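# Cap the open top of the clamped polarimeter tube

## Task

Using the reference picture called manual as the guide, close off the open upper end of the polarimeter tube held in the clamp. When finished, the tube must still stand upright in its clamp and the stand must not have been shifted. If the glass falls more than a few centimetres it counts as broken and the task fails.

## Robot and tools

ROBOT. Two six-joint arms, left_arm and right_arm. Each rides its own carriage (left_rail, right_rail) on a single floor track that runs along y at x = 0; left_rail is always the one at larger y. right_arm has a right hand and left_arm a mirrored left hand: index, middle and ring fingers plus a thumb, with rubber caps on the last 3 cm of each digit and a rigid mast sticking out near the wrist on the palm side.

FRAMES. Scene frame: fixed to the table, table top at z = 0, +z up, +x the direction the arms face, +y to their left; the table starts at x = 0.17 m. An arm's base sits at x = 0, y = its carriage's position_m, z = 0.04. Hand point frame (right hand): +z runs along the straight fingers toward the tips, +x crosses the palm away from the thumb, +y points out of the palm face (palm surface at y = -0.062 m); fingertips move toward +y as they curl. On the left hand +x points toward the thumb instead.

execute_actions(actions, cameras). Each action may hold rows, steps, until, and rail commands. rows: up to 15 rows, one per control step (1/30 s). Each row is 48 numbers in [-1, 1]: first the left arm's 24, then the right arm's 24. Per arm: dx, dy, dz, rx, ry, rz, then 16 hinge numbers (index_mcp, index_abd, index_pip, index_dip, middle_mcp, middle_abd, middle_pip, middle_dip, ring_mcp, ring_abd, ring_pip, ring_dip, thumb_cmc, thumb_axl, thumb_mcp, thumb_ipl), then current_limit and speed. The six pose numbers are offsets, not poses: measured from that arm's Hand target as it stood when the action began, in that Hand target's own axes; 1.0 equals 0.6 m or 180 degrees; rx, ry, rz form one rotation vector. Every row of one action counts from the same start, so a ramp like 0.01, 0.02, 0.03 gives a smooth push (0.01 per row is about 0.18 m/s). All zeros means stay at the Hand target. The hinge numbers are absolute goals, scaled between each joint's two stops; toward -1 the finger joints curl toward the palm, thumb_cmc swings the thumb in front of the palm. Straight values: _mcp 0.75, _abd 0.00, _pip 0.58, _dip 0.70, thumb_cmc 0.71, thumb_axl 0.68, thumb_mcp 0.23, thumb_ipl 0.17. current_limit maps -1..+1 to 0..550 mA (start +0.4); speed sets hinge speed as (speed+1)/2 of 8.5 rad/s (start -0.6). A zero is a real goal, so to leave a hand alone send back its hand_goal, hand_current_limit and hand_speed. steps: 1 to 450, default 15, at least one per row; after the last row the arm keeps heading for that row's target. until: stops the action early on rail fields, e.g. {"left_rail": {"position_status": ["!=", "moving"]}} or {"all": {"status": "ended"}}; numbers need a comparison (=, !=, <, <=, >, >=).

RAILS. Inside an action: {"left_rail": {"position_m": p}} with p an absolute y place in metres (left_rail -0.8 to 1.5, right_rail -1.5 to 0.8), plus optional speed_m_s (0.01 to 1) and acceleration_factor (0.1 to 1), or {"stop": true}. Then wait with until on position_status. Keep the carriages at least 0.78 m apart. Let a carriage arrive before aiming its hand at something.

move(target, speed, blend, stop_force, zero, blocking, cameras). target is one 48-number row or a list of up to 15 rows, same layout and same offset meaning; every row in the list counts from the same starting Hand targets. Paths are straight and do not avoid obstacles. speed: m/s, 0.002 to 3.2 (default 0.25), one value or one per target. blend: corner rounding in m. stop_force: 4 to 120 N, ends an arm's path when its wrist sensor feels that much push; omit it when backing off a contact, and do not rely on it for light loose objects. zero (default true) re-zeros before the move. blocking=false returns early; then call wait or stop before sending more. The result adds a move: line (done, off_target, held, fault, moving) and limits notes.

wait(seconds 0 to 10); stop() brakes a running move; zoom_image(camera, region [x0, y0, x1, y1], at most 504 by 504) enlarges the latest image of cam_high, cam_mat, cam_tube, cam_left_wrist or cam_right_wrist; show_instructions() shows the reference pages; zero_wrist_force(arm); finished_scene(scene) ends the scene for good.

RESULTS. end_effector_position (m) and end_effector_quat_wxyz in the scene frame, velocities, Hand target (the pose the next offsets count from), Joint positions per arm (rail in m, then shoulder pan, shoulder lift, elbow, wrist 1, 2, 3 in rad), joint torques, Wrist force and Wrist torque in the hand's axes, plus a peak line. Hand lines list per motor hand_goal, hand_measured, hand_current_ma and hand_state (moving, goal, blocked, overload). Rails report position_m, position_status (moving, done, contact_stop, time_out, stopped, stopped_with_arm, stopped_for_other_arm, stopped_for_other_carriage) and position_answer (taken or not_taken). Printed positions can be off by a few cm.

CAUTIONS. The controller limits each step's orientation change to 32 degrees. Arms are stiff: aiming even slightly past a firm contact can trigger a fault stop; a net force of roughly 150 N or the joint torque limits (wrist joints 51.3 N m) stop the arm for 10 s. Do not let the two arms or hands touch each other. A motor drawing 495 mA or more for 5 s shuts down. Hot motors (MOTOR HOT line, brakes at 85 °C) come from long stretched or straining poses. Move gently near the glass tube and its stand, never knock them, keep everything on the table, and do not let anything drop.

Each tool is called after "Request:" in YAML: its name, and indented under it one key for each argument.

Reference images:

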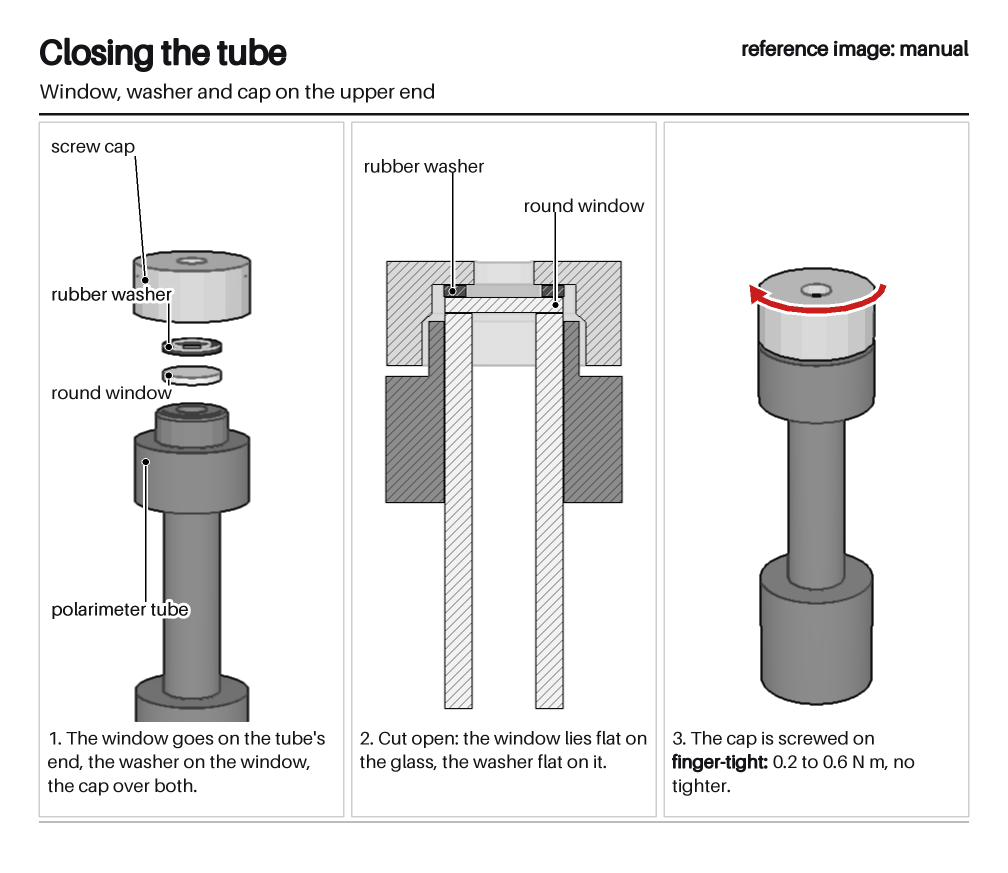

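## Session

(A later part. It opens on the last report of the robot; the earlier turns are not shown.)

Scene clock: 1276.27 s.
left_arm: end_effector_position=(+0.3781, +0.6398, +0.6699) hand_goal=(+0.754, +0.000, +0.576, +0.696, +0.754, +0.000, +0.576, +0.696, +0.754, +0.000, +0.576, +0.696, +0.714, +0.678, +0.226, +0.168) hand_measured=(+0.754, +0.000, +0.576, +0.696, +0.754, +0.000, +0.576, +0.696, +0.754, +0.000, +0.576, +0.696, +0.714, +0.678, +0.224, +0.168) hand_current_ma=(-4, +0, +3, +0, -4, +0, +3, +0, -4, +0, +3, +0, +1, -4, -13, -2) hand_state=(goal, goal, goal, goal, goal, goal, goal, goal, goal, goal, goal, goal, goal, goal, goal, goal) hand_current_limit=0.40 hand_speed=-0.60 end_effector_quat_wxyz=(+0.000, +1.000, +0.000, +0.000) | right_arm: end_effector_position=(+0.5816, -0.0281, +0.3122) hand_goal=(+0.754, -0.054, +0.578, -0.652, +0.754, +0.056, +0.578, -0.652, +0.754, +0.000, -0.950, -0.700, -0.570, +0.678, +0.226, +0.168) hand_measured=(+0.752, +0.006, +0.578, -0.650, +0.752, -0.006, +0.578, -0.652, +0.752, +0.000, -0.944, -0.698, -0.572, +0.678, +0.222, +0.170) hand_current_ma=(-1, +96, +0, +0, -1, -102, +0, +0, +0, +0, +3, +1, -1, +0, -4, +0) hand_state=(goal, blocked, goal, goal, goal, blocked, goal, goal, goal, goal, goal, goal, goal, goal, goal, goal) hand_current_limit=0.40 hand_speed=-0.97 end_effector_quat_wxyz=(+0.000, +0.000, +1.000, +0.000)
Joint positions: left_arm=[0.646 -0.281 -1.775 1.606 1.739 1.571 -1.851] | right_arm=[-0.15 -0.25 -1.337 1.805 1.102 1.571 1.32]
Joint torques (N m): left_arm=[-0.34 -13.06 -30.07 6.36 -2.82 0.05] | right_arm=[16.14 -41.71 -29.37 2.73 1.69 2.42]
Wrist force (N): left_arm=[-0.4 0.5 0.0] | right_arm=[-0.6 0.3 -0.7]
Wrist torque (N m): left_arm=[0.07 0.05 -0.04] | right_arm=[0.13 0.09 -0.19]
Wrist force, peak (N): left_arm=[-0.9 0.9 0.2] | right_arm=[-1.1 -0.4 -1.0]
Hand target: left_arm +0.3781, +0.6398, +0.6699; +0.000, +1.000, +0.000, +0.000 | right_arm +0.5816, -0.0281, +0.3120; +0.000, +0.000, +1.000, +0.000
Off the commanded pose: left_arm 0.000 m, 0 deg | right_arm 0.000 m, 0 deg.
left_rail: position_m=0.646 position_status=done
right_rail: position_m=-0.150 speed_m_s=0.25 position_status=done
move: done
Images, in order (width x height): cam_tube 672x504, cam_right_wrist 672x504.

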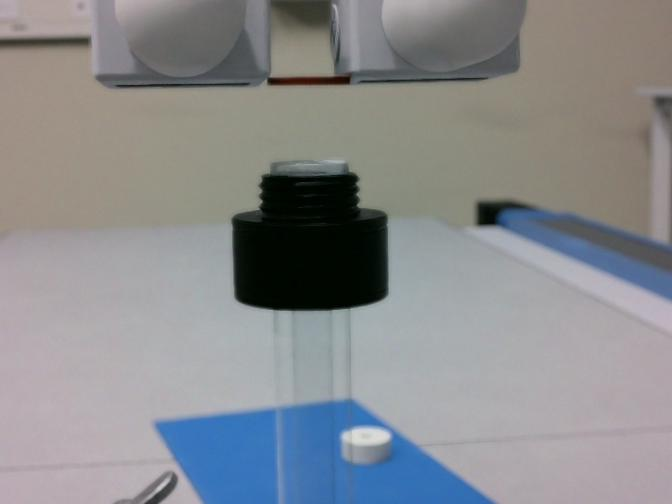

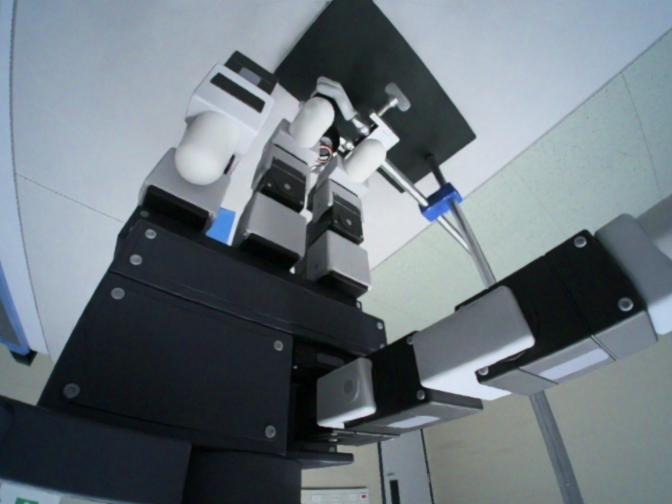

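Request:
move:
  target:
    - [0,0,0,0,0,0,0.754,0,0.576,0.696,0.754,0,0.576,0.696,0.754,0,0.576,0.696,0.714,0.678,0.226,0.168,0.4,-0.6, 0,0,0.0193,0,0,0,0.753,-0.055,0.577,-0.652,0.753,0.055,0.577,-0.652,0.753,0,-0.95,-0.7,-0.571,0.678,0.226,0.168,0.4,-0.97]
  speed: 0.02
  cameras: ["cam_tube","cam_right_wrist"]

Request:
zoom_image:
  camera: "cam_right_wrist"
  region: [308, 132, 344, 168]

Request:
zoom_image:
  camera: "cam_tube"
  region: [230, 100, 390, 220]

Scene clock: 1280.60 s.
left_arm: end_effector_position=(+0.3781, +0.6398, +0.6699) hand_goal=(+0.754, +0.000, +0.576, +0.696, +0.754, +0.000, +0.576, +0.696, +0.754, +0.000, +0.576, +0.696, +0.714, +0.678, +0.226, +0.168) hand_measured=(+0.754, +0.000, +0.576, +0.696, +0.754, +0.000, +0.576, +0.696, +0.754, +0.000, +0.576, +0.696, +0.714, +0.678, +0.224, +0.168) hand_current_ma=(-4, +0, +3, +0, -4, +0, +3, +0, -4, +0, +3, +0, +1, -4, -13, -2) hand_state=(goal, goal, goal, goal, goal, goal, goal, goal, goal, goal, goal, goal, goal, goal, goal, goal) hand_current_limit=0.40 hand_speed=-0.60 end_effector_quat_wxyz=(+0.000, +1.000, +0.000, +0.000) | right_arm: end_effector_position=(+0.5816, -0.0281, +0.3006) hand_goal=(+0.754, -0.054, +0.578, -0.652, +0.754, +0.056, +0.578, -0.652, +0.754, +0.000, -0.950, -0.700, -0.570, +0.678, +0.226, +0.168) hand_measured=(+0.752, +0.006, +0.578, -0.650, +0.752, -0.006, +0.578, -0.652, +0.752, +0.000, -0.944, -0.698, -0.572, +0.678, +0.222, +0.170) hand_current_ma=(-1, +96, +0, +0, -1, -102, +0, +0, +0, +0, +3, +1, -1, +0, -4, +0) hand_state=(goal, blocked, goal, goal, goal, blocked, goal, goal, goal, goal, goal, goal, goal, goal, goal, goal) hand_current_limit=0.40 hand_speed=-0.97 end_effector_quat_wxyz=(+0.000, +0.000, +1.000, +0.000)
Joint positions: left_arm=[0.646 -0.281 -1.775 1.606 1.739 1.571 -1.851] | right_arm=[-0.15 -0.25 -1.328 1.816 1.082 1.571 1.32]
Joint torques (N m): left_arm=[-2.13 -13.08 -29.82 6.5 -2.8 -0.06] | right_arm=[15.64 -41.7 -25.49 0.98 -1.51 2.23]
Wrist force (N): left_arm=[-0.2 0.7 0.0] | right_arm=[-0.4 0.2 -0.6]
Wrist torque (N m): left_arm=[0.10 0.02 -0.02] | right_arm=[0.11 0.09 -0.15]
Wrist force, peak (N): left_arm=[-0.6 1.0 -0.1] | right_arm=[-0.8 0.6 -0.8]
Hand target: left_arm +0.3781, +0.6398, +0.6699; +0.000, +1.000, +0.000, +0.000 | right_arm +0.5816, -0.0281, +0.3004; +0.000, +0.000, +1.000, +0.000
Off the commanded pose: left_arm 0.000 m, 0 deg | right_arm 0.000 m, 0 deg.
left_rail: position_m=0.646 position_status=done
right_rail: position_m=-0.150 speed_m_s=0.25 position_status=done
move: done
Images, in order (width x height): cam_tube 672x504, cam_right_wrist 672x504.

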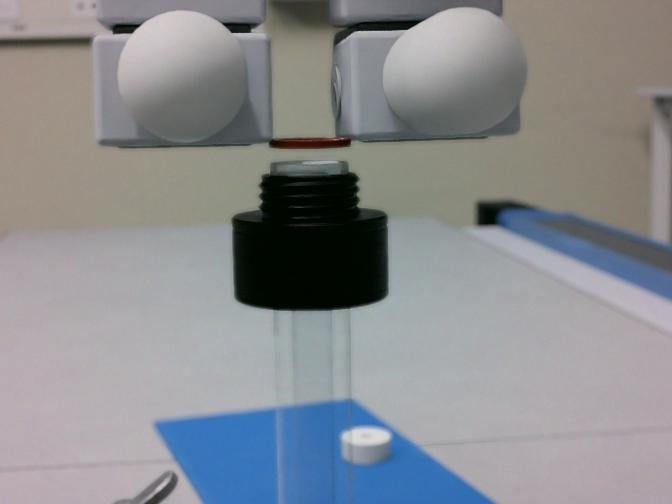

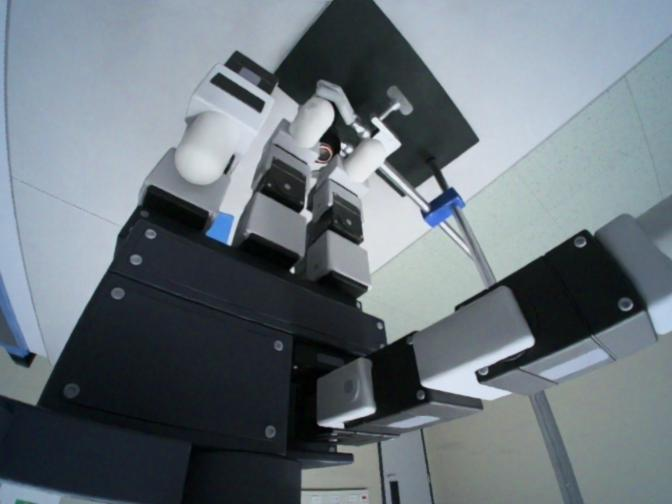

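Scaled by 14.000 from the camera's 672x504 image, which has a finer 960x720 frame.

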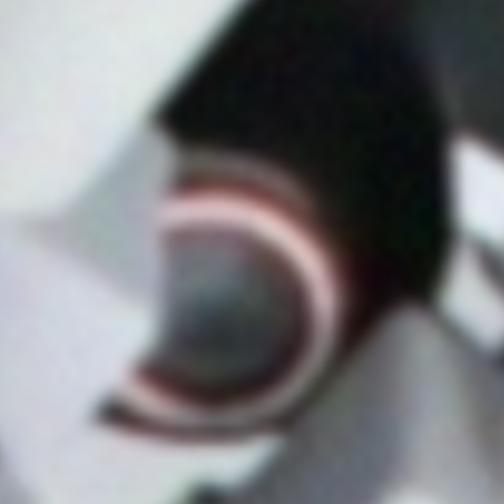

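Scaled by 3.150 from the camera's 672x504 image, which has a finer 960x720 frame.

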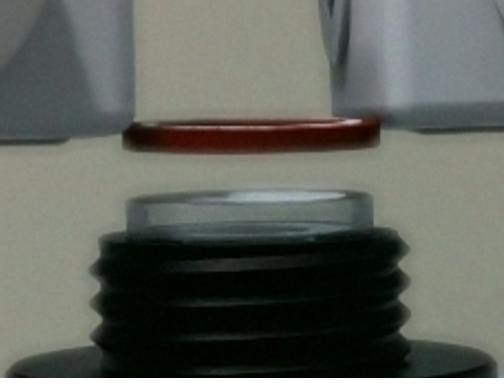

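Request:
move:
  target:
    - [0,0,0,0,0,0,0.754,0,0.576,0.696,0.754,0,0.576,0.696,0.754,0,0.576,0.696,0.714,0.678,0.226,0.168,0.4,-0.6, 0,0.0008,0.0075,0,0,0,0.753,-0.055,0.577,-0.652,0.753,0.055,0.577,-0.652,0.753,0,-0.95,-0.7,-0.571,0.678,0.226,0.168,0.4,-0.97]
  speed: 0.004
  stop_force: 4
  cameras: ["cam_tube","cam_right_wrist"]

Request:
zoom_image:
  camera: "cam_right_wrist"
  region: [308, 132, 344, 168]

Request:
zoom_image:
  camera: "cam_tube"
  region: [230, 100, 390, 220]

Scene clock: 1291.63 s.
left_arm: end_effector_position=(+0.3781, +0.6398, +0.6699) hand_goal=(+0.754, +0.000, +0.576, +0.696, +0.754, +0.000, +0.576, +0.696, +0.754, +0.000, +0.576, +0.696, +0.714, +0.678, +0.226, +0.168) hand_measured=(+0.754, +0.000, +0.576, +0.696, +0.754, +0.000, +0.576, +0.696, +0.754, +0.000, +0.576, +0.696, +0.714, +0.678, +0.224, +0.168) hand_current_ma=(-4, +0, +3, +0, -4, +0, +3, +0, -4, +0, +3, +0, +1, -4, -13, -2) hand_state=(goal, goal, goal, goal, goal, goal, goal, goal, goal, goal, goal, goal, goal, goal, goal, goal) hand_current_limit=0.40 hand_speed=-0.60 end_effector_quat_wxyz=(+0.000, +1.000, +0.000, +0.000) | right_arm: end_effector_position=(+0.5816, -0.0278, +0.2972) hand_goal=(+0.754, -0.054, +0.578, -0.652, +0.754, +0.056, +0.578, -0.652, +0.754, +0.000, -0.950, -0.700, -0.570, +0.678, +0.226, +0.168) hand_measured=(+0.752, +0.006, +0.578, -0.654, +0.752, -0.006, +0.578, -0.654, +0.752, +0.000, -0.944, -0.698, -0.572, +0.678, +0.222, +0.170) hand_current_ma=(-1, +96, +0, +0, -1, -102, +0, -1, +0, +0, +3, +1, -1, +0, -4, +0) hand_state=(goal, blocked, goal, goal, goal, blocked, goal, goal, goal, goal, goal, goal, goal, goal, goal, goal) hand_current_limit=0.40 hand_speed=-0.97 end_effector_quat_wxyz=(+0.000, +0.000, +1.000, +0.000)
Joint positions: left_arm=[0.646 -0.281 -1.775 1.606 1.739 1.571 -1.851] | right_arm=[-0.15 -0.25 -1.325 1.819 1.076 1.571 1.321]
Joint torques (N m): left_arm=[-1.05 -12.16 -30.33 6.35 -2.66 -0.12] | right_arm=[2.19 -67.71 -38.33 6.49 -1.33 -0.28]
Wrist force (N): left_arm=[-0.6 0.4 0.2] | right_arm=[-0.3 -0.2 -4.4]
Wrist torque (N m): left_arm=[0.04 0.09 -0.06] | right_arm=[0.38 0.11 -0.14]
Wrist force, peak (N): left_arm=[-0.8 0.7 0.2] | right_arm=[-0.2 -0.3 -5.6]
Hand target: left_arm +0.3781, +0.6398, +0.6699; +0.000, +1.000, +0.000, +0.000 | right_arm +0.5816, -0.0278, +0.2972; +0.000, +0.000, +1.000, +0.000 (not the last commanded pose)
Off the commanded pose: left_arm 0.000 m, 0 deg | right_arm 0.001 m, 0 deg.
left_rail: position_m=0.646 position_status=done
right_rail: position_m=-0.150 speed_m_s=0.25 position_status=done
move: contact (right_arm)
Images, in order (width x height): cam_tube 672x504, cam_right_wrist 672x504.

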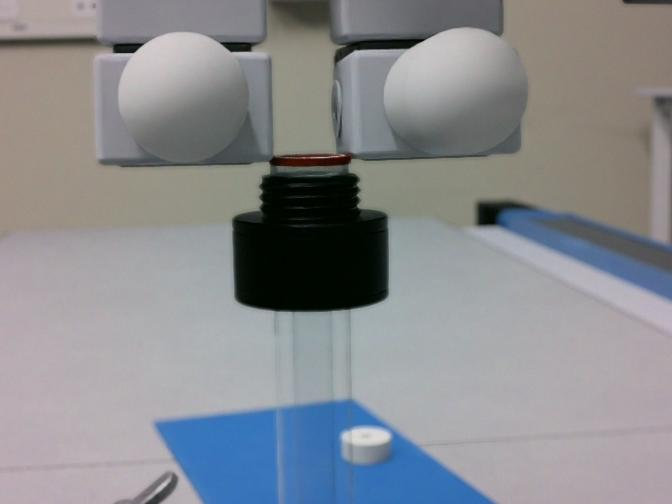

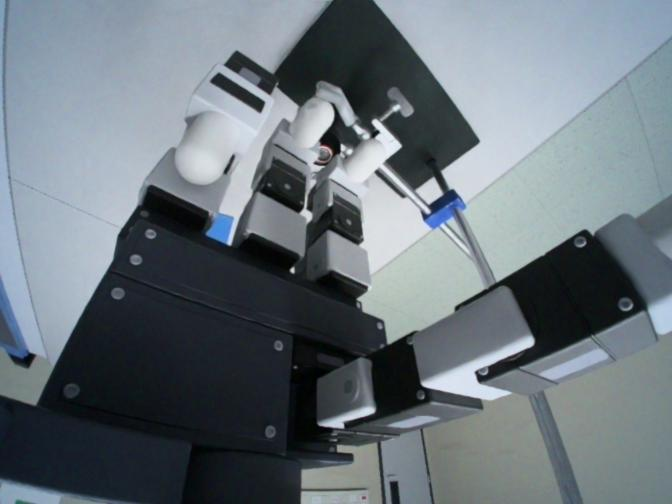

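Scaled by 14.000 from the camera's 672x504 image, which has a finer 960x720 frame.

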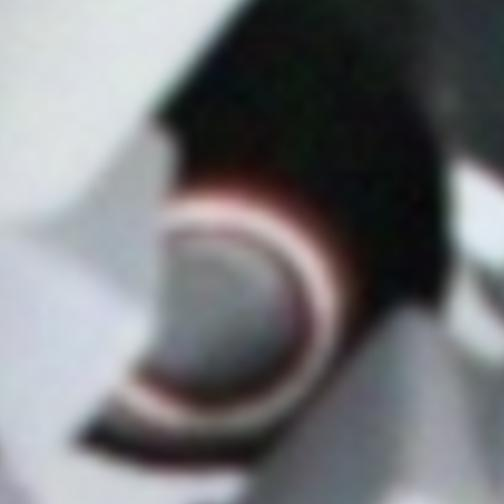

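Scaled by 3.150 from the camera's 672x504 image, which has a finer 960x720 frame.

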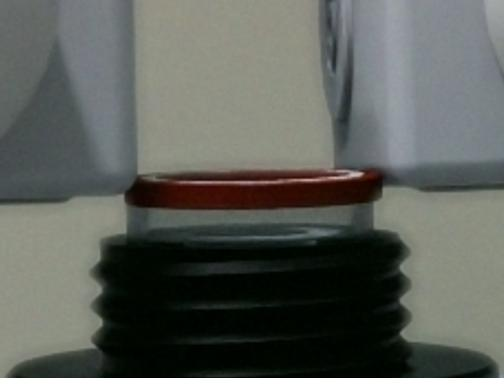

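Request:
execute_actions:
  actions:
    - {"rows":[[0,0,0,0,0,0,0.754,0,0.576,0.696,0.754,0,0.576,0.696,0.754,0,0.576,0.696,0.714,0.678,0.226,0.168,0.4,-0.6, -0.0003,0,0,0,0,0,0.753,0.022,0.577,-0.652,0.753,-0.022,0.577,-0.652,0.753,0,-0.95,-0.7,-0.571,0.678,0.226,0.168,0.4,-0.98]],"steps":30}
  cameras: ["cam_tube","cam_right_wrist"]

Request:
zoom_image:
  camera: "cam_tube"
  region: [230, 100, 390, 220]

Scene clock: 1296.57 s.
left_arm: end_effector_position=(+0.3781, +0.6398, +0.6699) hand_goal=(+0.754, +0.000, +0.576, +0.696, +0.754, +0.000, +0.576, +0.696, +0.754, +0.000, +0.576, +0.696, +0.714, +0.678, +0.226, +0.168) hand_measured=(+0.754, +0.000, +0.576, +0.696, +0.754, +0.000, +0.576, +0.696, +0.754, +0.000, +0.576, +0.696, +0.714, +0.678, +0.224, +0.168) hand_current_ma=(-4, +0, +3, +0, -4, +0, +3, +0, -4, +0, +3, +0, +1, -4, -13, -2) hand_state=(goal, goal, goal, goal, goal, goal, goal, goal, goal, goal, goal, goal, goal, goal, goal, goal) hand_current_limit=0.40 hand_speed=-0.60 end_effector_quat_wxyz=(+0.000, +1.000, +0.000, +0.000) | right_arm: end_effector_position=(+0.5818, -0.0278, +0.2972) hand_goal=(+0.754, +0.022, +0.578, -0.652, +0.754, -0.022, +0.578, -0.652, +0.754, +0.000, -0.950, -0.700, -0.570, +0.678, +0.226, +0.168) hand_measured=(+0.752, +0.020, +0.578, -0.654, +0.752, -0.018, +0.576, -0.654, +0.752, +0.000, -0.944, -0.698, -0.572, +0.678, +0.222, +0.170) hand_current_ma=(-1, -1, +0, +0, -1, +1, +0, -1, +0, +0, +3, +1, -1, +0, -4, +0) hand_state=(goal, goal, goal, goal, goal, goal, goal, goal, goal, goal, goal, goal, goal, goal, goal, goal) hand_current_limit=0.40 hand_speed=-0.98 end_effector_quat_wxyz=(+0.000, +0.000, +1.000, +0.000)
Joint positions: left_arm=[0.646 -0.281 -1.775 1.606 1.739 1.571 -1.851] | right_arm=[-0.15 -0.25 -1.325 1.819 1.076 1.571 1.321]
Joint torques (N m): left_arm=[-2 -12.78 -30 6.49 -2.67 -0.05] | right_arm=[15.05 -44.45 -39.19 6.43 -1.55 2.45]
Wrist force (N): left_arm=[-0.5 0.7 -0.1] | right_arm=[-0.6 0.1 -0.7]
Wrist torque (N m): left_arm=[0.10 0.07 -0.05] | right_arm=[0.09 0.11 -0.16]
Wrist force, peak (N): left_arm=[-0.8 0.7 -0.1] | right_arm=[-0.4 -0.1 -5.0]
Hand target: left_arm +0.3781, +0.6398, +0.6699; +0.000, +1.000, +0.000, +0.000 | right_arm +0.5818, -0.0278, +0.2972; +0.000, +0.000, +1.000, +0.000
Off the commanded pose: left_arm 0.000 m, 0 deg | right_arm 0.000 m, 0 deg.
left_rail: position_m=0.646 position_status=done
right_rail: position_m=-0.150 speed_m_s=0.25 position_status=done
Images, in order (width x height): cam_tube 672x504, cam_right_wrist 672x504.

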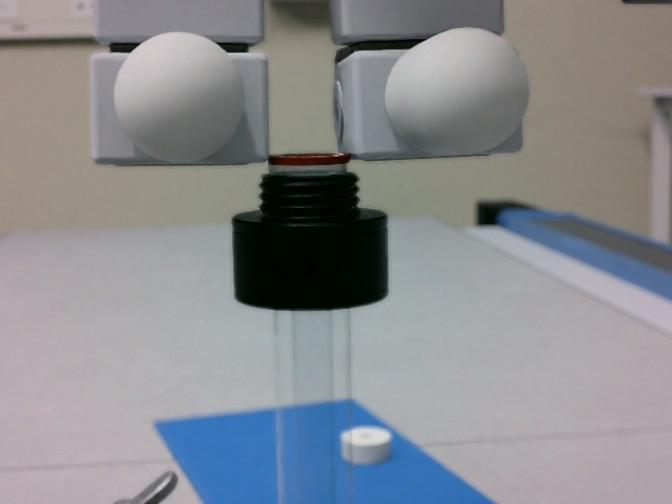

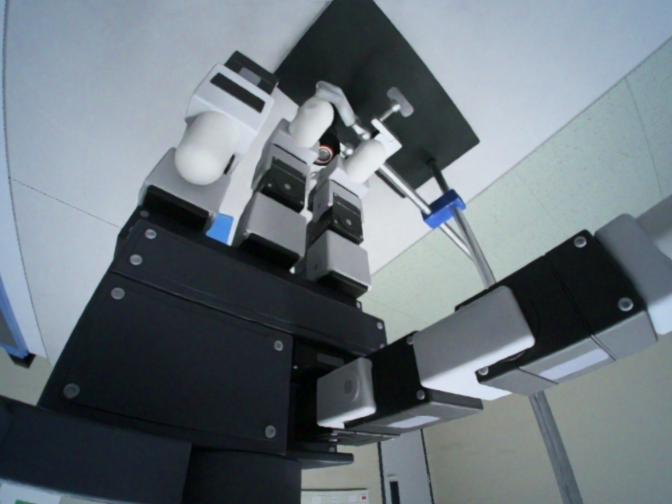

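Scaled by 3.150 from the camera's 672x504 image, which has a finer 960x720 frame.

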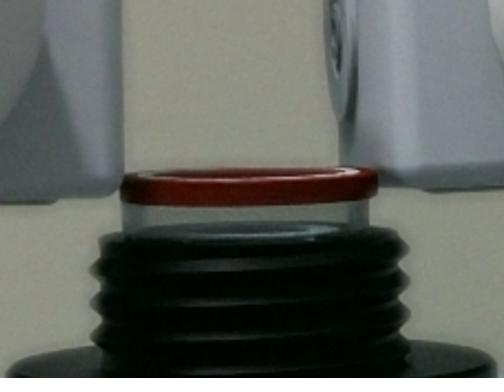

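Request:
execute_actions:
  actions:
    - {"rows":[[0,0,0,0,0,0,0.754,0,0.576,0.696,0.754,0,0.576,0.696,0.754,0,0.576,0.696,0.714,0.678,0.226,0.168,0.4,-0.6, 0,0,-0.001,0,0,0,0.753,0.025,0.577,-0.652,0.753,-0.025,0.577,-0.652,0.753,0,-0.95,-0.7,-0.571,0.678,0.226,0.168,0.4,-0.98],[0,0,0,0,0,0,0.754,0,0.576,0.696,0.754,0,0.576,0.696,0.754,0,0.576,0.696,0.714,0.678,0.226,0.168,0.4,-0.6, 0,0,-0.002,0,0,0,0.753,0.04,0.577,-0.652,0.753,-0.04,0.577,-0.652,0.753,0,-0.95,-0.7,-0.571,0.678,0.226,0.168,0.4,-0.98]],"steps":40}
  cameras: ["cam_tube"]

Request:
zoom_image:
  camera: "cam_tube"
  region: [230, 100, 390, 220]

Scene clock: 1306.13 s.
left_arm: end_effector_position=(+0.3781, +0.6398, +0.6699) hand_goal=(+0.754, +0.000, +0.576, +0.696, +0.754, +0.000, +0.576, +0.696, +0.754, +0.000, +0.576, +0.696, +0.714, +0.678, +0.226, +0.168) hand_measured=(+0.754, +0.000, +0.576, +0.696, +0.754, +0.000, +0.576, +0.696, +0.754, +0.000, +0.576, +0.696, +0.714, +0.678, +0.224, +0.168) hand_current_ma=(-4, +0, +3, +0, -4, +0, +3, +0, -4, +0, +3, +0, +1, -4, -13, -2) hand_state=(goal, goal, goal, goal, goal, goal, goal, goal, goal, goal, goal, goal, goal, goal, goal, goal) hand_current_limit=0.40 hand_speed=-0.60 end_effector_quat_wxyz=(+0.000, +1.000, +0.000, +0.000) | right_arm: end_effector_position=(+0.5818, -0.0278, +0.2984) hand_goal=(+0.754, +0.040, +0.578, -0.652, +0.754, -0.040, +0.578, -0.652, +0.754, +0.000, -0.950, -0.700, -0.570, +0.678, +0.226, +0.168) hand_measured=(+0.752, +0.036, +0.578, -0.654, +0.752, -0.036, +0.576, -0.654, +0.752, +0.000, -0.944, -0.698, -0.572, +0.678, +0.222, +0.170) hand_current_ma=(-1, -1, +0, +0, -1, +1, +0, -1, +0, +0, +3, +1, -1, +0, -4, +0) hand_state=(goal, goal, goal, goal, goal, goal, goal, goal, goal, goal, goal, goal, goal, goal, goal, goal) hand_current_limit=0.40 hand_speed=-0.98 end_effector_quat_wxyz=(+0.000, +0.000, +1.000, +0.000)
Joint positions: left_arm=[0.646 -0.281 -1.775 1.606 1.739 1.571 -1.851] | right_arm=[-0.15 -0.25 -1.326 1.818 1.078 1.571 1.321]
Joint torques (N m): left_arm=[-1.49 -13.17 -30 6.67 -2.74 0.01] | right_arm=[16.04 -71.39 -40.05 6.72 -1.39 2.49]
Wrist force (N): left_arm=[-0.5 0.4 -0.1] | right_arm=[-0.4 0.4 -0.5]
Wrist torque (N m): left_arm=[0.07 0.07 -0.05] | right_arm=[0.13 0.09 -0.14]
Wrist force, peak (N): left_arm=[-0.8 0.8 0.0] | right_arm=[-0.3 0.6 -0.9]
Hand target: left_arm +0.3781, +0.6398, +0.6699; +0.000, +1.000, +0.000, +0.000 | right_arm +0.5818, -0.0278, +0.2984; +0.000, +0.000, +1.000, +0.000
Off the commanded pose: left_arm 0.000 m, 0 deg | right_arm 0.000 m, 0 deg.
left_rail: position_m=0.646 position_status=done
right_rail: position_m=-0.150 speed_m_s=0.25 position_status=done
Images, in order (width x height): cam_tube 672x504.

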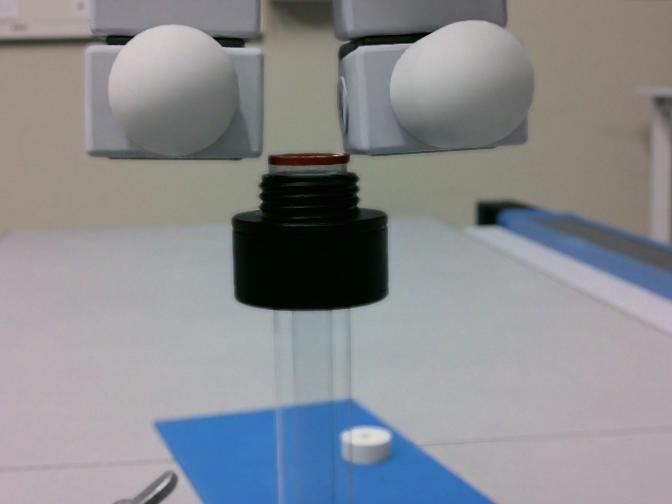

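Scaled by 3.150 from the camera's 672x504 image, which has a finer 960x720 frame.

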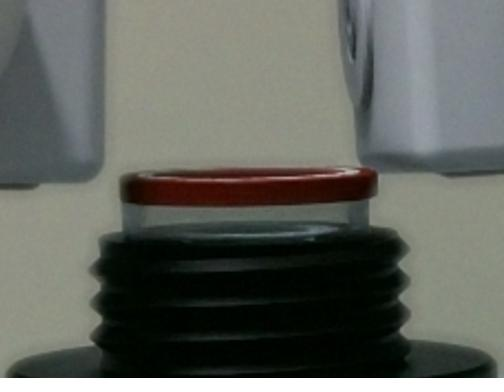

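Request:
move:
  target:
    - [0,0,0,0,0,0,0.754,0,0.576,0.696,0.754,0,0.576,0.696,0.754,0,0.576,0.696,0.714,0.678,0.226,0.168,0.4,-0.6, 0,0,-0.0333,0,0,0,0.753,0.05,0.577,-0.652,0.753,-0.05,0.577,-0.652,0.753,0,-0.95,-0.7,-0.571,0.678,0.226,0.168,0.4,-0.9]
    - [0,0,0,0,0,0,0.754,0,0.576,0.696,0.754,0,0.576,0.696,0.754,0,0.576,0.696,0.714,0.678,0.226,0.168,0.4,-0.6, 0.03,-0.06,-0.1,0,0,0,0.753,0.05,0.577,-0.652,0.753,-0.05,0.577,-0.652,0.753,0,-0.95,-0.7,-0.571,0.678,0.226,0.168,0.4,-0.9]
  speed: 0.06
  cameras: ["cam_tube","cam_mat","cam_right_wrist"]

Request:
zoom_image:
  camera: "cam_right_wrist"
  region: [340, 80, 385, 125]

Request:
zoom_image:
  camera: "cam_tube"
  region: [230, 120, 390, 240]

Request:
zoom_image:
  camera: "cam_mat"
  region: [240, 160, 480, 340]

Scene clock: 1313.63 s.
left_arm: end_effector_position=(+0.3781, +0.6398, +0.6699) hand_goal=(+0.754, +0.000, +0.576, +0.696, +0.754, +0.000, +0.576, +0.696, +0.754, +0.000, +0.576, +0.696, +0.714, +0.678, +0.226, +0.168) hand_measured=(+0.754, +0.000, +0.576, +0.696, +0.754, +0.000, +0.576, +0.696, +0.754, +0.000, +0.576, +0.696, +0.714, +0.678, +0.224, +0.168) hand_current_ma=(-4, +0, +3, +0, -4, +0, +3, +0, -4, +0, +3, +0, +1, -4, -13, -2) hand_state=(goal, goal, goal, goal, goal, goal, goal, goal, goal, goal, goal, goal, goal, goal, goal, goal) hand_current_limit=0.40 hand_speed=-0.60 end_effector_quat_wxyz=(+0.000, +1.000, +0.000, +0.000) | right_arm: end_effector_position=(+0.5639, -0.0637, +0.3582) hand_goal=(+0.754, +0.050, +0.578, -0.652, +0.754, -0.050, +0.578, -0.652, +0.754, +0.000, -0.950, -0.700, -0.570, +0.678, +0.226, +0.168) hand_measured=(+0.752, +0.046, +0.578, -0.654, +0.752, -0.046, +0.576, -0.654, +0.752, +0.000, -0.944, -0.698, -0.572, +0.678, +0.222, +0.170) hand_current_ma=(-1, -1, +0, +0, -1, +1, +0, -1, +0, +0, +3, +1, -1, +0, -4, +0) hand_state=(goal, goal, goal, goal, goal, goal, goal, goal, goal, goal, goal, goal, goal, goal, goal, goal) hand_current_limit=0.40 hand_speed=-0.90 end_effector_quat_wxyz=(+0.000, +0.000, +1.000, +0.000)
Joint positions: left_arm=[0.646 -0.281 -1.775 1.606 1.739 1.571 -1.851] | right_arm=[-0.15 -0.325 -1.399 1.794 1.176 1.571 1.246]
Joint torques (N m): left_arm=[-1.08 -12.11 -30.11 6.48 -2.8 -0.01] | right_arm=[-17.68 -68.09 -41.85 7.44 0.25 -1.86]
Wrist force (N): left_arm=[-0.3 0.5 0.0] | right_arm=[-0.5 0.0 0.0]
Wrist torque (N m): left_arm=[0.08 0.04 -0.03] | right_arm=[0.00 0.12 0.01]
Wrist force, peak (N): left_arm=[-0.9 0.7 -0.1] | right_arm=[-0.8 0.4 -0.9]
Hand target: left_arm +0.3781, +0.6398, +0.6699; +0.000, +1.000, +0.000, +0.000 | right_arm +0.5638, -0.0638, +0.3584; +0.000, +0.000, +1.000, +0.000
Off the commanded pose: left_arm 0.000 m, 0 deg | right_arm 0.000 m, 0 deg.
left_rail: position_m=0.646 position_status=done
right_rail: position_m=-0.150 speed_m_s=0.25 position_status=done
move: done
Images, in order (width x height): cam_mat 672x504, cam_tube 672x504, cam_right_wrist 672x504.

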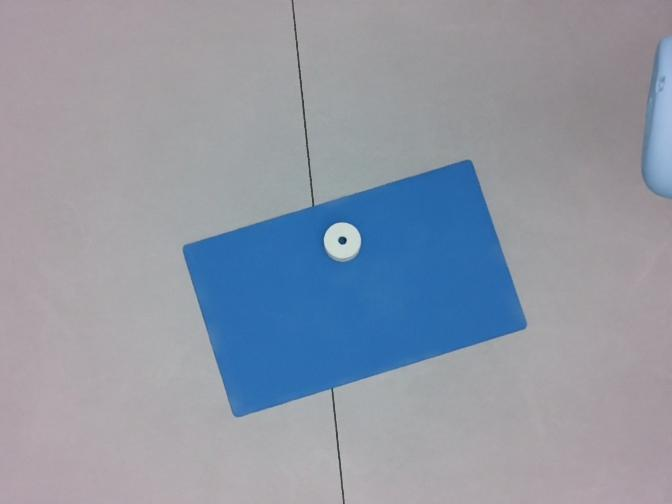

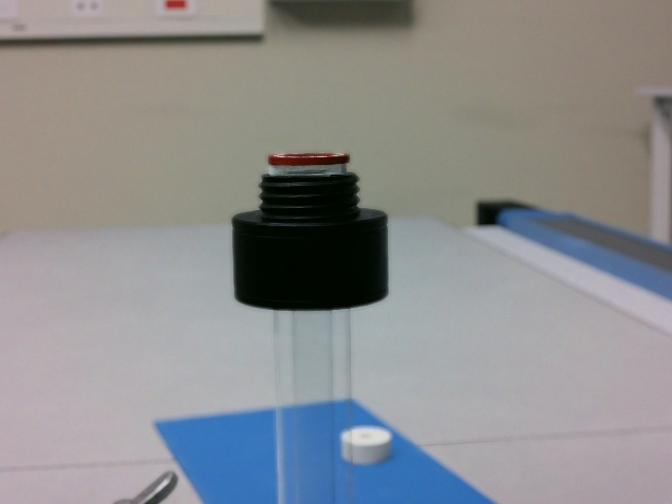

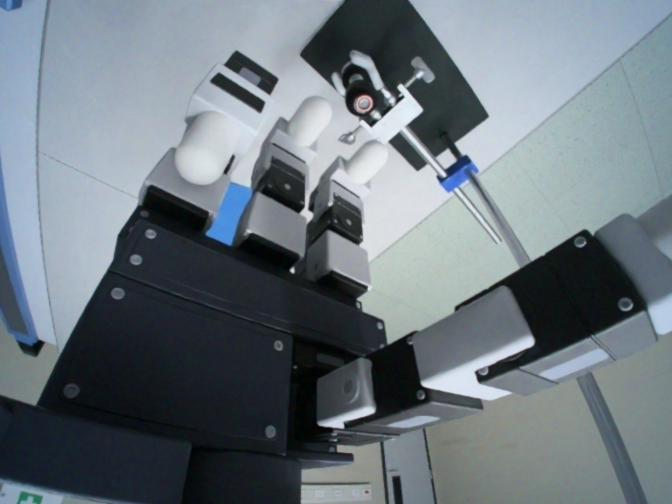

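Scaled by 11.200 from the camera's 672x504 image, which has a finer 960x720 frame.

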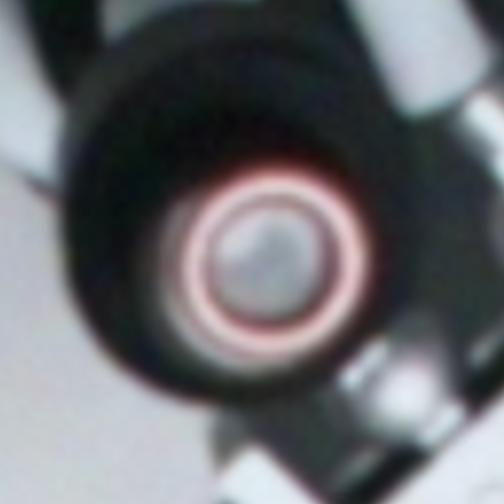

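Scaled by 3.150 from the camera's 672x504 image, which has a finer 960x720 frame.

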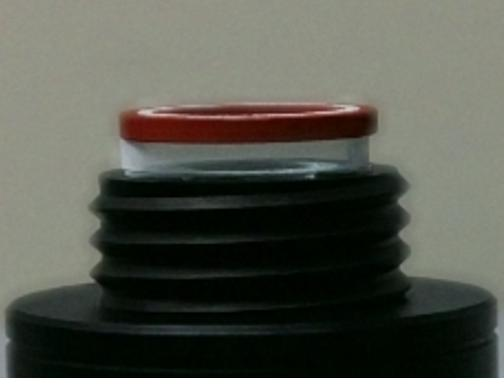

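Scaled by 2.100 from the camera's 672x504 image, which has a finer 960x720 frame.

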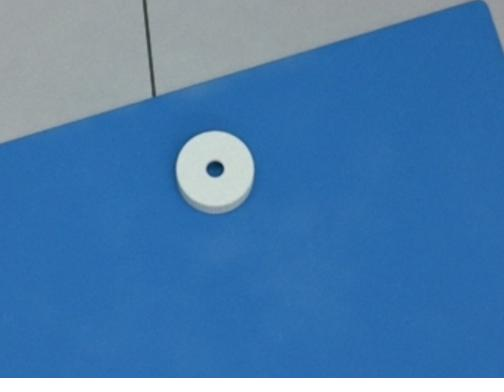

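Request:
zoom_image:
  camera: "cam_right_wrist"
  region: [350, 90, 378, 118]

Scaled by 18.000 from the camera's 672x504 image, which has a finer 960x720 frame.

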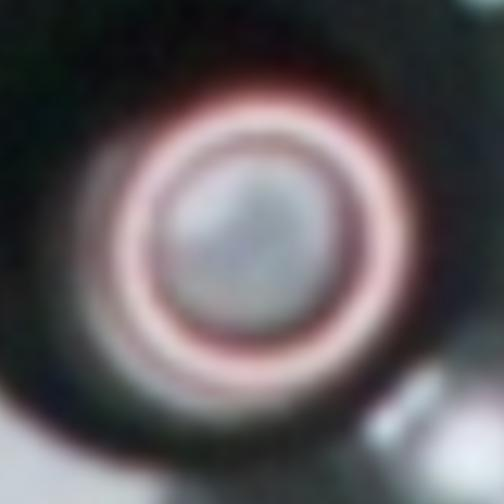

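Request:
execute_actions:
  actions: []
  cameras: ["cam_mat", "cam_tube", "cam_right_wrist", "cam_high"]

Scene clock: 1361.77 s.
left_arm: end_effector_position=(+0.3781, +0.6398, +0.6699) hand_goal=(+0.754, +0.000, +0.576, +0.696, +0.754, +0.000, +0.576, +0.696, +0.754, +0.000, +0.576, +0.696, +0.714, +0.678, +0.226, +0.168) hand_measured=(+0.754, +0.000, +0.576, +0.696, +0.754, +0.000, +0.576, +0.696, +0.754, +0.000, +0.576, +0.696, +0.714, +0.678, +0.224, +0.168) hand_current_ma=(-4, +0, +3, +0, -4, +0, +3, +0, -4, +0, +3, +0, +1, -4, -13, -2) hand_state=(goal, goal, goal, goal, goal, goal, goal, goal, goal, goal, goal, goal, goal, goal, goal, goal) hand_current_limit=0.40 hand_speed=-0.60 end_effector_quat_wxyz=(+0.000, +1.000, +0.000, +0.000) | right_arm: end_effector_position=(+0.5638, -0.0638, +0.3584) hand_goal=(+0.754, +0.050, +0.578, -0.652, +0.754, -0.050, +0.578, -0.652, +0.754, +0.000, -0.950, -0.700, -0.570, +0.678, +0.226, +0.168) hand_measured=(+0.752, +0.046, +0.578, -0.654, +0.752, -0.046, +0.576, -0.654, +0.752, +0.000, -0.944, -0.698, -0.572, +0.678, +0.222, +0.170) hand_current_ma=(-1, -1, +0, +0, -1, +1, +0, -1, +0, +0, +3, +1, -1, +0, -4, +0) hand_state=(goal, goal, goal, goal, goal, goal, goal, goal, goal, goal, goal, goal, goal, goal, goal, goal) hand_current_limit=0.40 hand_speed=-0.90 end_effector_quat_wxyz=(+0.000, +0.000, +1.000, +0.000)
Joint positions: left_arm=[0.646 -0.281 -1.775 1.606 1.739 1.571 -1.851] | right_arm=[-0.15 -0.325 -1.4 1.794 1.177 1.571 1.245]
Joint velocities: within noise
Joint torques (N m): left_arm=[-0.04 -12.84 -30.16 6.53 -2.64 -0.21] | right_arm=[-16.16 -66.86 -41.64 6.85 -2.2 -2.44]
Wrist force (N): left_arm=[-0.4 0.4 0.1] | right_arm=[-0.1 0.0 0.2]
Wrist torque (N m): left_arm=[0.05 0.05 -0.04] | right_arm=[-0.01 0.06 0.04]
Wrist force, peak (N): left_arm=[-0.9 0.6 -0.1] | right_arm=[-0.4 -0.3 0.6]
Hand target: left_arm +0.3781, +0.6398, +0.6699; +0.000, +1.000, +0.000, +0.000 | right_arm +0.5638, -0.0638, +0.3584; +0.000, +0.000, +1.000, +0.000
Off the commanded pose: left_arm 0.000 m, 0 deg | right_arm 0.000 m, 0 deg.
left_rail: position_m=0.646 position_status=done
right_rail: position_m=-0.150 speed_m_s=0.25 position_status=done
Images, in order (width x height): cam_high 672x504, cam_mat 672x504, cam_tube 672x504, cam_right_wrist 672x504.

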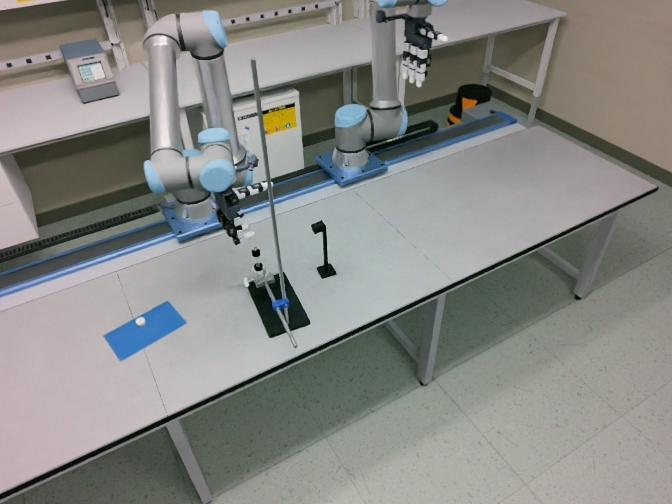

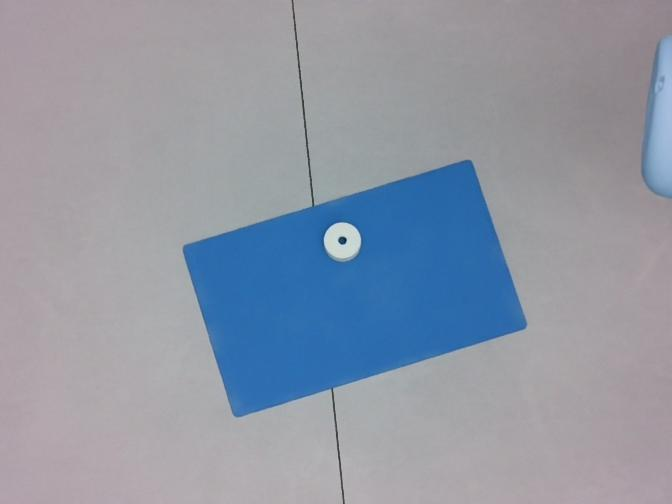

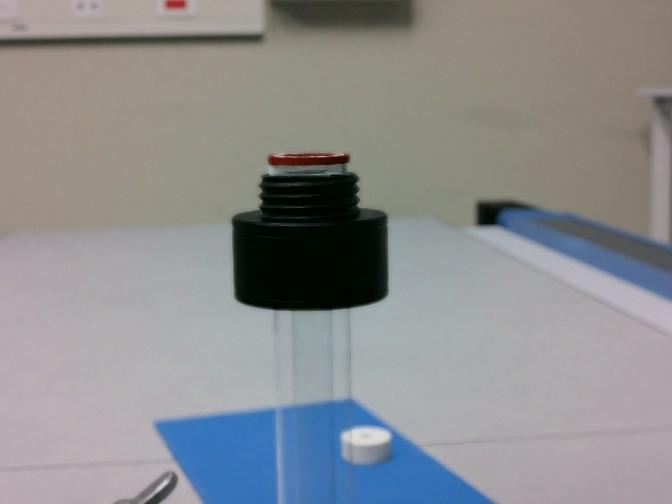

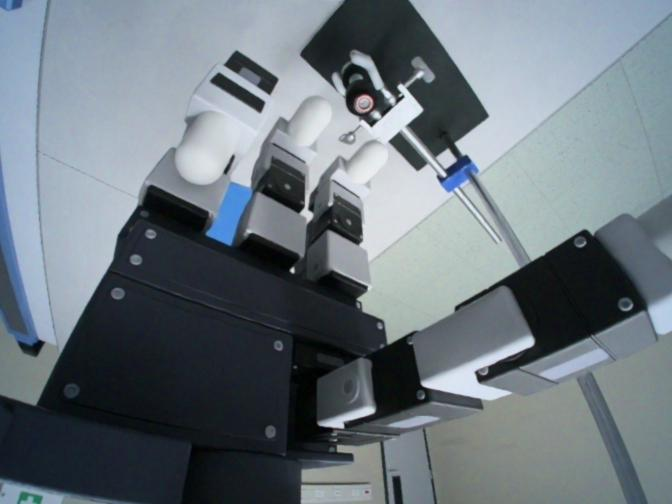

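Request:
zoom_image:
  camera: "cam_right_wrist"
  region: [340, 82, 388, 118]

Request:
zoom_image:
  camera: "cam_tube"
  region: [230, 135, 390, 255]

Scaled by 10.500 from the camera's 672x504 image, which has a finer 960x720 frame.

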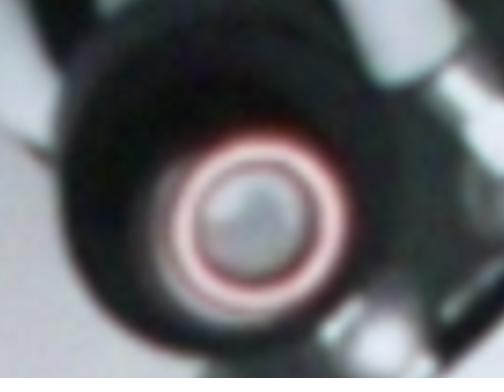

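Scaled by 3.150 from the camera's 672x504 image, which has a finer 960x720 frame.

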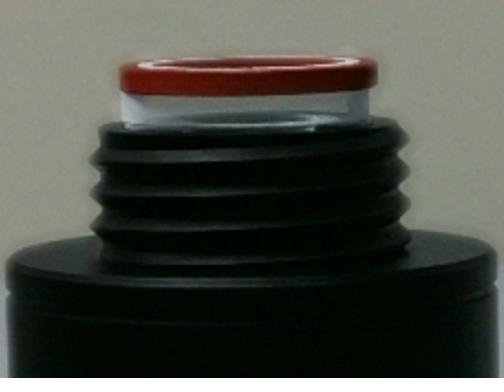

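Request:
zoom_image:
  camera: "cam_tube"
  region: [255, 145, 365, 185]

Scaled by 4.582 from the camera's 672x504 image, which has a finer 960x720 frame.

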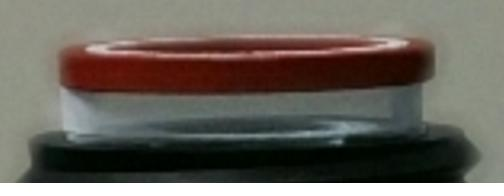

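Request:
execute_actions:
  actions:
    - {"rows":[[0,0,0,0,0,0,0.754,0,0.576,0.696,0.754,0,0.576,0.696,0.754,0,0.576,0.696,0.714,0.678,0.226,0.168,0.4,-0.6,0,0,0,0,0,0,0.753,0,-0.95,-0.7,0.753,0,-0.95,-0.7,0.753,0,-0.95,-0.7,-0.571,0.678,0.226,0.168,0.4,-0.6]],"steps":45}

Request:
move:
  target:
    - [0,0,0,0,0,0,0.754,0,0.576,0.696,0.754,0,0.576,0.696,0.754,0,0.576,0.696,0.714,0.678,0.226,0.168,0.4,-0.6,-0.052,-0.08117,0,0,0,0,0.753,0,-0.95,-0.7,0.753,0,-0.95,-0.7,0.753,0,-0.95,-0.7,-0.571,0.678,0.226,0.168,0.4,-0.6]
    - [0,0,0,0,0,0,0.754,0,0.576,0.696,0.754,0,0.576,0.696,0.754,0,0.576,0.696,0.714,0.678,0.226,0.168,0.4,-0.6,-0.052,-0.08117,0.17,0,0,0,0.753,0,-0.95,-0.7,0.753,0,-0.95,-0.7,0.753,0,-0.95,-0.7,-0.571,0.678,0.226,0.168,0.4,-0.6]
  speed: 0.08
  cameras: ["cam_right_wrist"]

Scene clock: 1432.20 s.
left_arm: end_effector_position=(+0.3781, +0.6398, +0.6699) hand_goal=(+0.754, +0.000, +0.576, +0.696, +0.754, +0.000, +0.576, +0.696, +0.754, +0.000, +0.576, +0.696, +0.714, +0.678, +0.226, +0.168) hand_measured=(+0.754, +0.000, +0.576, +0.696, +0.754, +0.000, +0.576, +0.696, +0.754, +0.000, +0.576, +0.696, +0.714, +0.678, +0.224, +0.168) hand_current_ma=(-4, +0, +3, +0, -4, +0, +3, +0, -4, +0, +3, +0, +1, -4, -13, -2) hand_state=(goal, goal, goal, goal, goal, goal, goal, goal, goal, goal, goal, goal, goal, goal, goal, goal) hand_current_limit=0.40 hand_speed=-0.60 end_effector_quat_wxyz=(+0.000, +1.000, +0.000, +0.000) | right_arm: end_effector_position=(+0.5638, -0.0638, +0.3584) hand_goal=(+0.754, +0.000, -0.950, -0.700, +0.754, +0.000, -0.950, -0.700, +0.754, +0.000, -0.950, -0.700, -0.570, +0.678, +0.226, +0.168) hand_measured=(+0.752, +0.002, -0.944, -0.698, +0.752, -0.004, -0.944, -0.698, +0.752, +0.000, -0.944, -0.698, -0.572, +0.678, +0.222, +0.170) hand_current_ma=(+0, +1, +4, +1, -1, -1, +4, +1, +0, +0, +3, +1, -1, +0, -4, +0) hand_state=(goal, goal, goal, goal, goal, goal, goal, goal, goal, goal, goal, goal, goal, goal, goal, goal) hand_current_limit=0.40 hand_speed=-0.60 end_effector_quat_wxyz=(+0.000, +0.000, +1.000, +0.000)
Joint positions: left_arm=[0.646 -0.281 -1.775 1.606 1.739 1.571 -1.851] | right_arm=[-0.15 -0.325 -1.4 1.794 1.177 1.571 1.245]
Joint torques (N m): left_arm=[-1.71 -12.45 -30.22 6.56 -2.73 -0.09] | right_arm=[-16.65 -66.71 -42.15 6.93 -2.1 -2.39]
Wrist force (N): left_arm=[-0.4 0.5 -0.5] | right_arm=[-0.3 -0.3 0.2]
Wrist torque (N m): left_arm=[0.11 0.03 -0.04] | right_arm=[-0.03 0.09 0.02]
Wrist force, peak (N): left_arm=[-1.0 0.7 0.0] | right_arm=[-0.6 -0.5 0.5]
Hand target: left_arm +0.3781, +0.6398, +0.6699; +0.000, +1.000, +0.000, +0.000 | right_arm +0.5638, -0.0638, +0.3584; +0.000, +0.000, +1.000, +0.000
Off the commanded pose: left_arm 0.000 m, 0 deg | right_arm 0.000 m, 0 deg.
left_rail: position_m=0.646 position_status=done
right_rail: position_m=-0.150 speed_m_s=0.25 position_status=done

Scene clock: 1435.13 s.
left_arm: end_effector_position=(+0.3781, +0.6398, +0.6699) hand_goal=(+0.754, +0.000, +0.576, +0.696, +0.754, +0.000, +0.576, +0.696, +0.754, +0.000, +0.576, +0.696, +0.714, +0.678, +0.226, +0.168) hand_measured=(+0.754, +0.000, +0.576, +0.696, +0.754, +0.000, +0.576, +0.696, +0.754, +0.000, +0.576, +0.696, +0.714, +0.678, +0.224, +0.168) hand_current_ma=(-4, +0, +3, +0, -4, +0, +3, +0, -4, +0, +3, +0, +1, -4, -13, -2) hand_state=(goal, goal, goal, goal, goal, goal, goal, goal, goal, goal, goal, goal, goal, goal, goal, goal) hand_current_limit=0.40 hand_speed=-0.60 end_effector_quat_wxyz=(+0.000, +1.000, +0.000, +0.000) | right_arm: end_effector_position=(+0.5950, -0.1125, +0.2566) hand_goal=(+0.754, +0.000, -0.950, -0.700, +0.754, +0.000, -0.950, -0.700, +0.754, +0.000, -0.950, -0.700, -0.570, +0.678, +0.226, +0.168) hand_measured=(+0.752, +0.002, -0.944, -0.698, +0.752, -0.004, -0.944, -0.698, +0.752, +0.000, -0.944, -0.698, -0.572, +0.678, +0.222, +0.170) hand_current_ma=(+0, +1, +4, +1, +0, -1, +4, +1, +0, +0, +3, +1, -1, +0, -4, +0) hand_state=(goal, goal, goal, goal, goal, goal, goal, goal, goal, goal, goal, goal, goal, goal, goal, goal) hand_current_limit=0.40 hand_speed=-0.60 end_effector_quat_wxyz=(+0.000, +0.000, +1.000, +0.000)
Joint positions: left_arm=[0.646 -0.281 -1.775 1.606 1.739 1.571 -1.851] | right_arm=[-0.15 -0.391 -1.269 1.827 1.013 1.571 1.18]
Joint torques (N m): left_arm=[-1.96 -11.52 -30.28 6.69 -2.9 -0.17] | right_arm=[-6.77 -45.55 -24.5 1.49 0.24 0.23]
Wrist force (N): left_arm=[-0.4 0.7 0.2] | right_arm=[-1.0 0.2 -0.7]
Wrist torque (N m): left_arm=[0.07 0.06 -0.05] | right_arm=[0.18 0.15 0.11]
Wrist force, peak (N): left_arm=[-0.7 0.8 0.0] | right_arm=[-0.9 0.3 -1.3]
Hand target: left_arm +0.3781, +0.6398, +0.6699; +0.000, +1.000, +0.000, +0.000 | right_arm +0.5950, -0.1125, +0.2564; +0.000, +0.000, +1.000, +0.000
Off the commanded pose: left_arm 0.000 m, 0 deg | right_arm 0.000 m, 0 deg.
left_rail: position_m=0.646 position_status=done
right_rail: position_m=-0.150 speed_m_s=0.25 position_status=done
move: done
Images, in order (width x height): cam_right_wrist 672x504.

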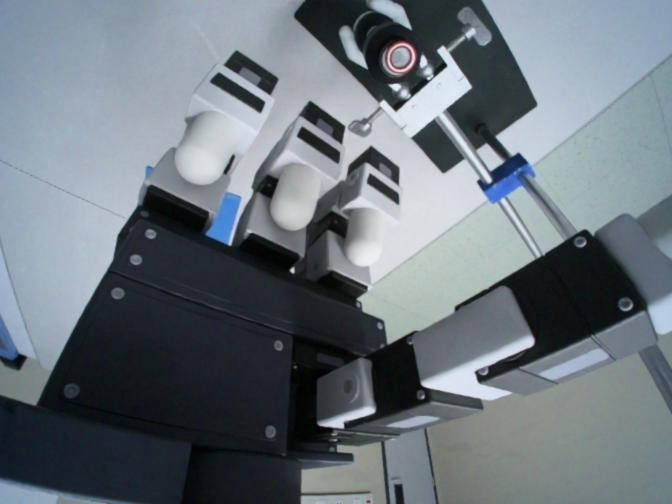

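Request:
zoom_image:
  camera: "cam_right_wrist"
  region: [360, 10, 440, 90]

Request:
zoom_image:
  camera: "cam_right_wrist"
  region: [376, 36, 424, 80]

Scaled by 6.300 from the camera's 672x504 image, which has a finer 960x720 frame.

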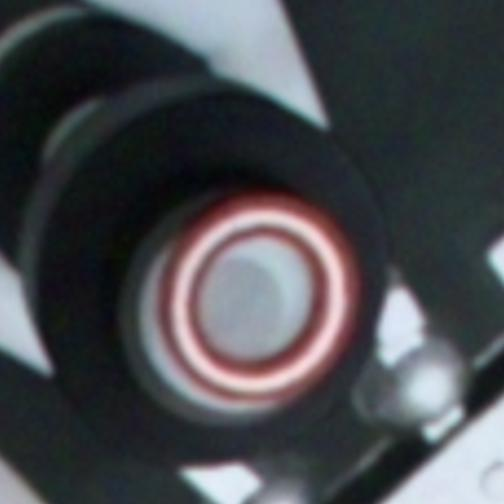

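Scaled by 10.500 from the camera's 672x504 image, which has a finer 960x720 frame.

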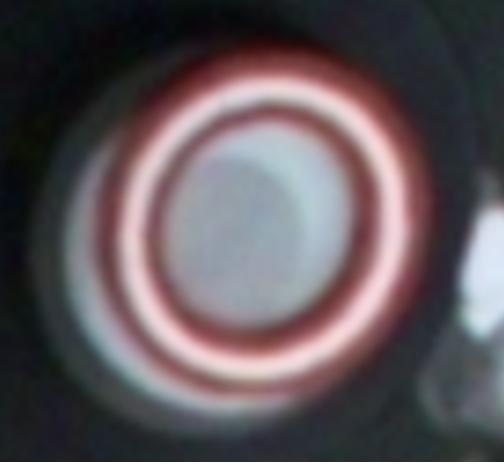

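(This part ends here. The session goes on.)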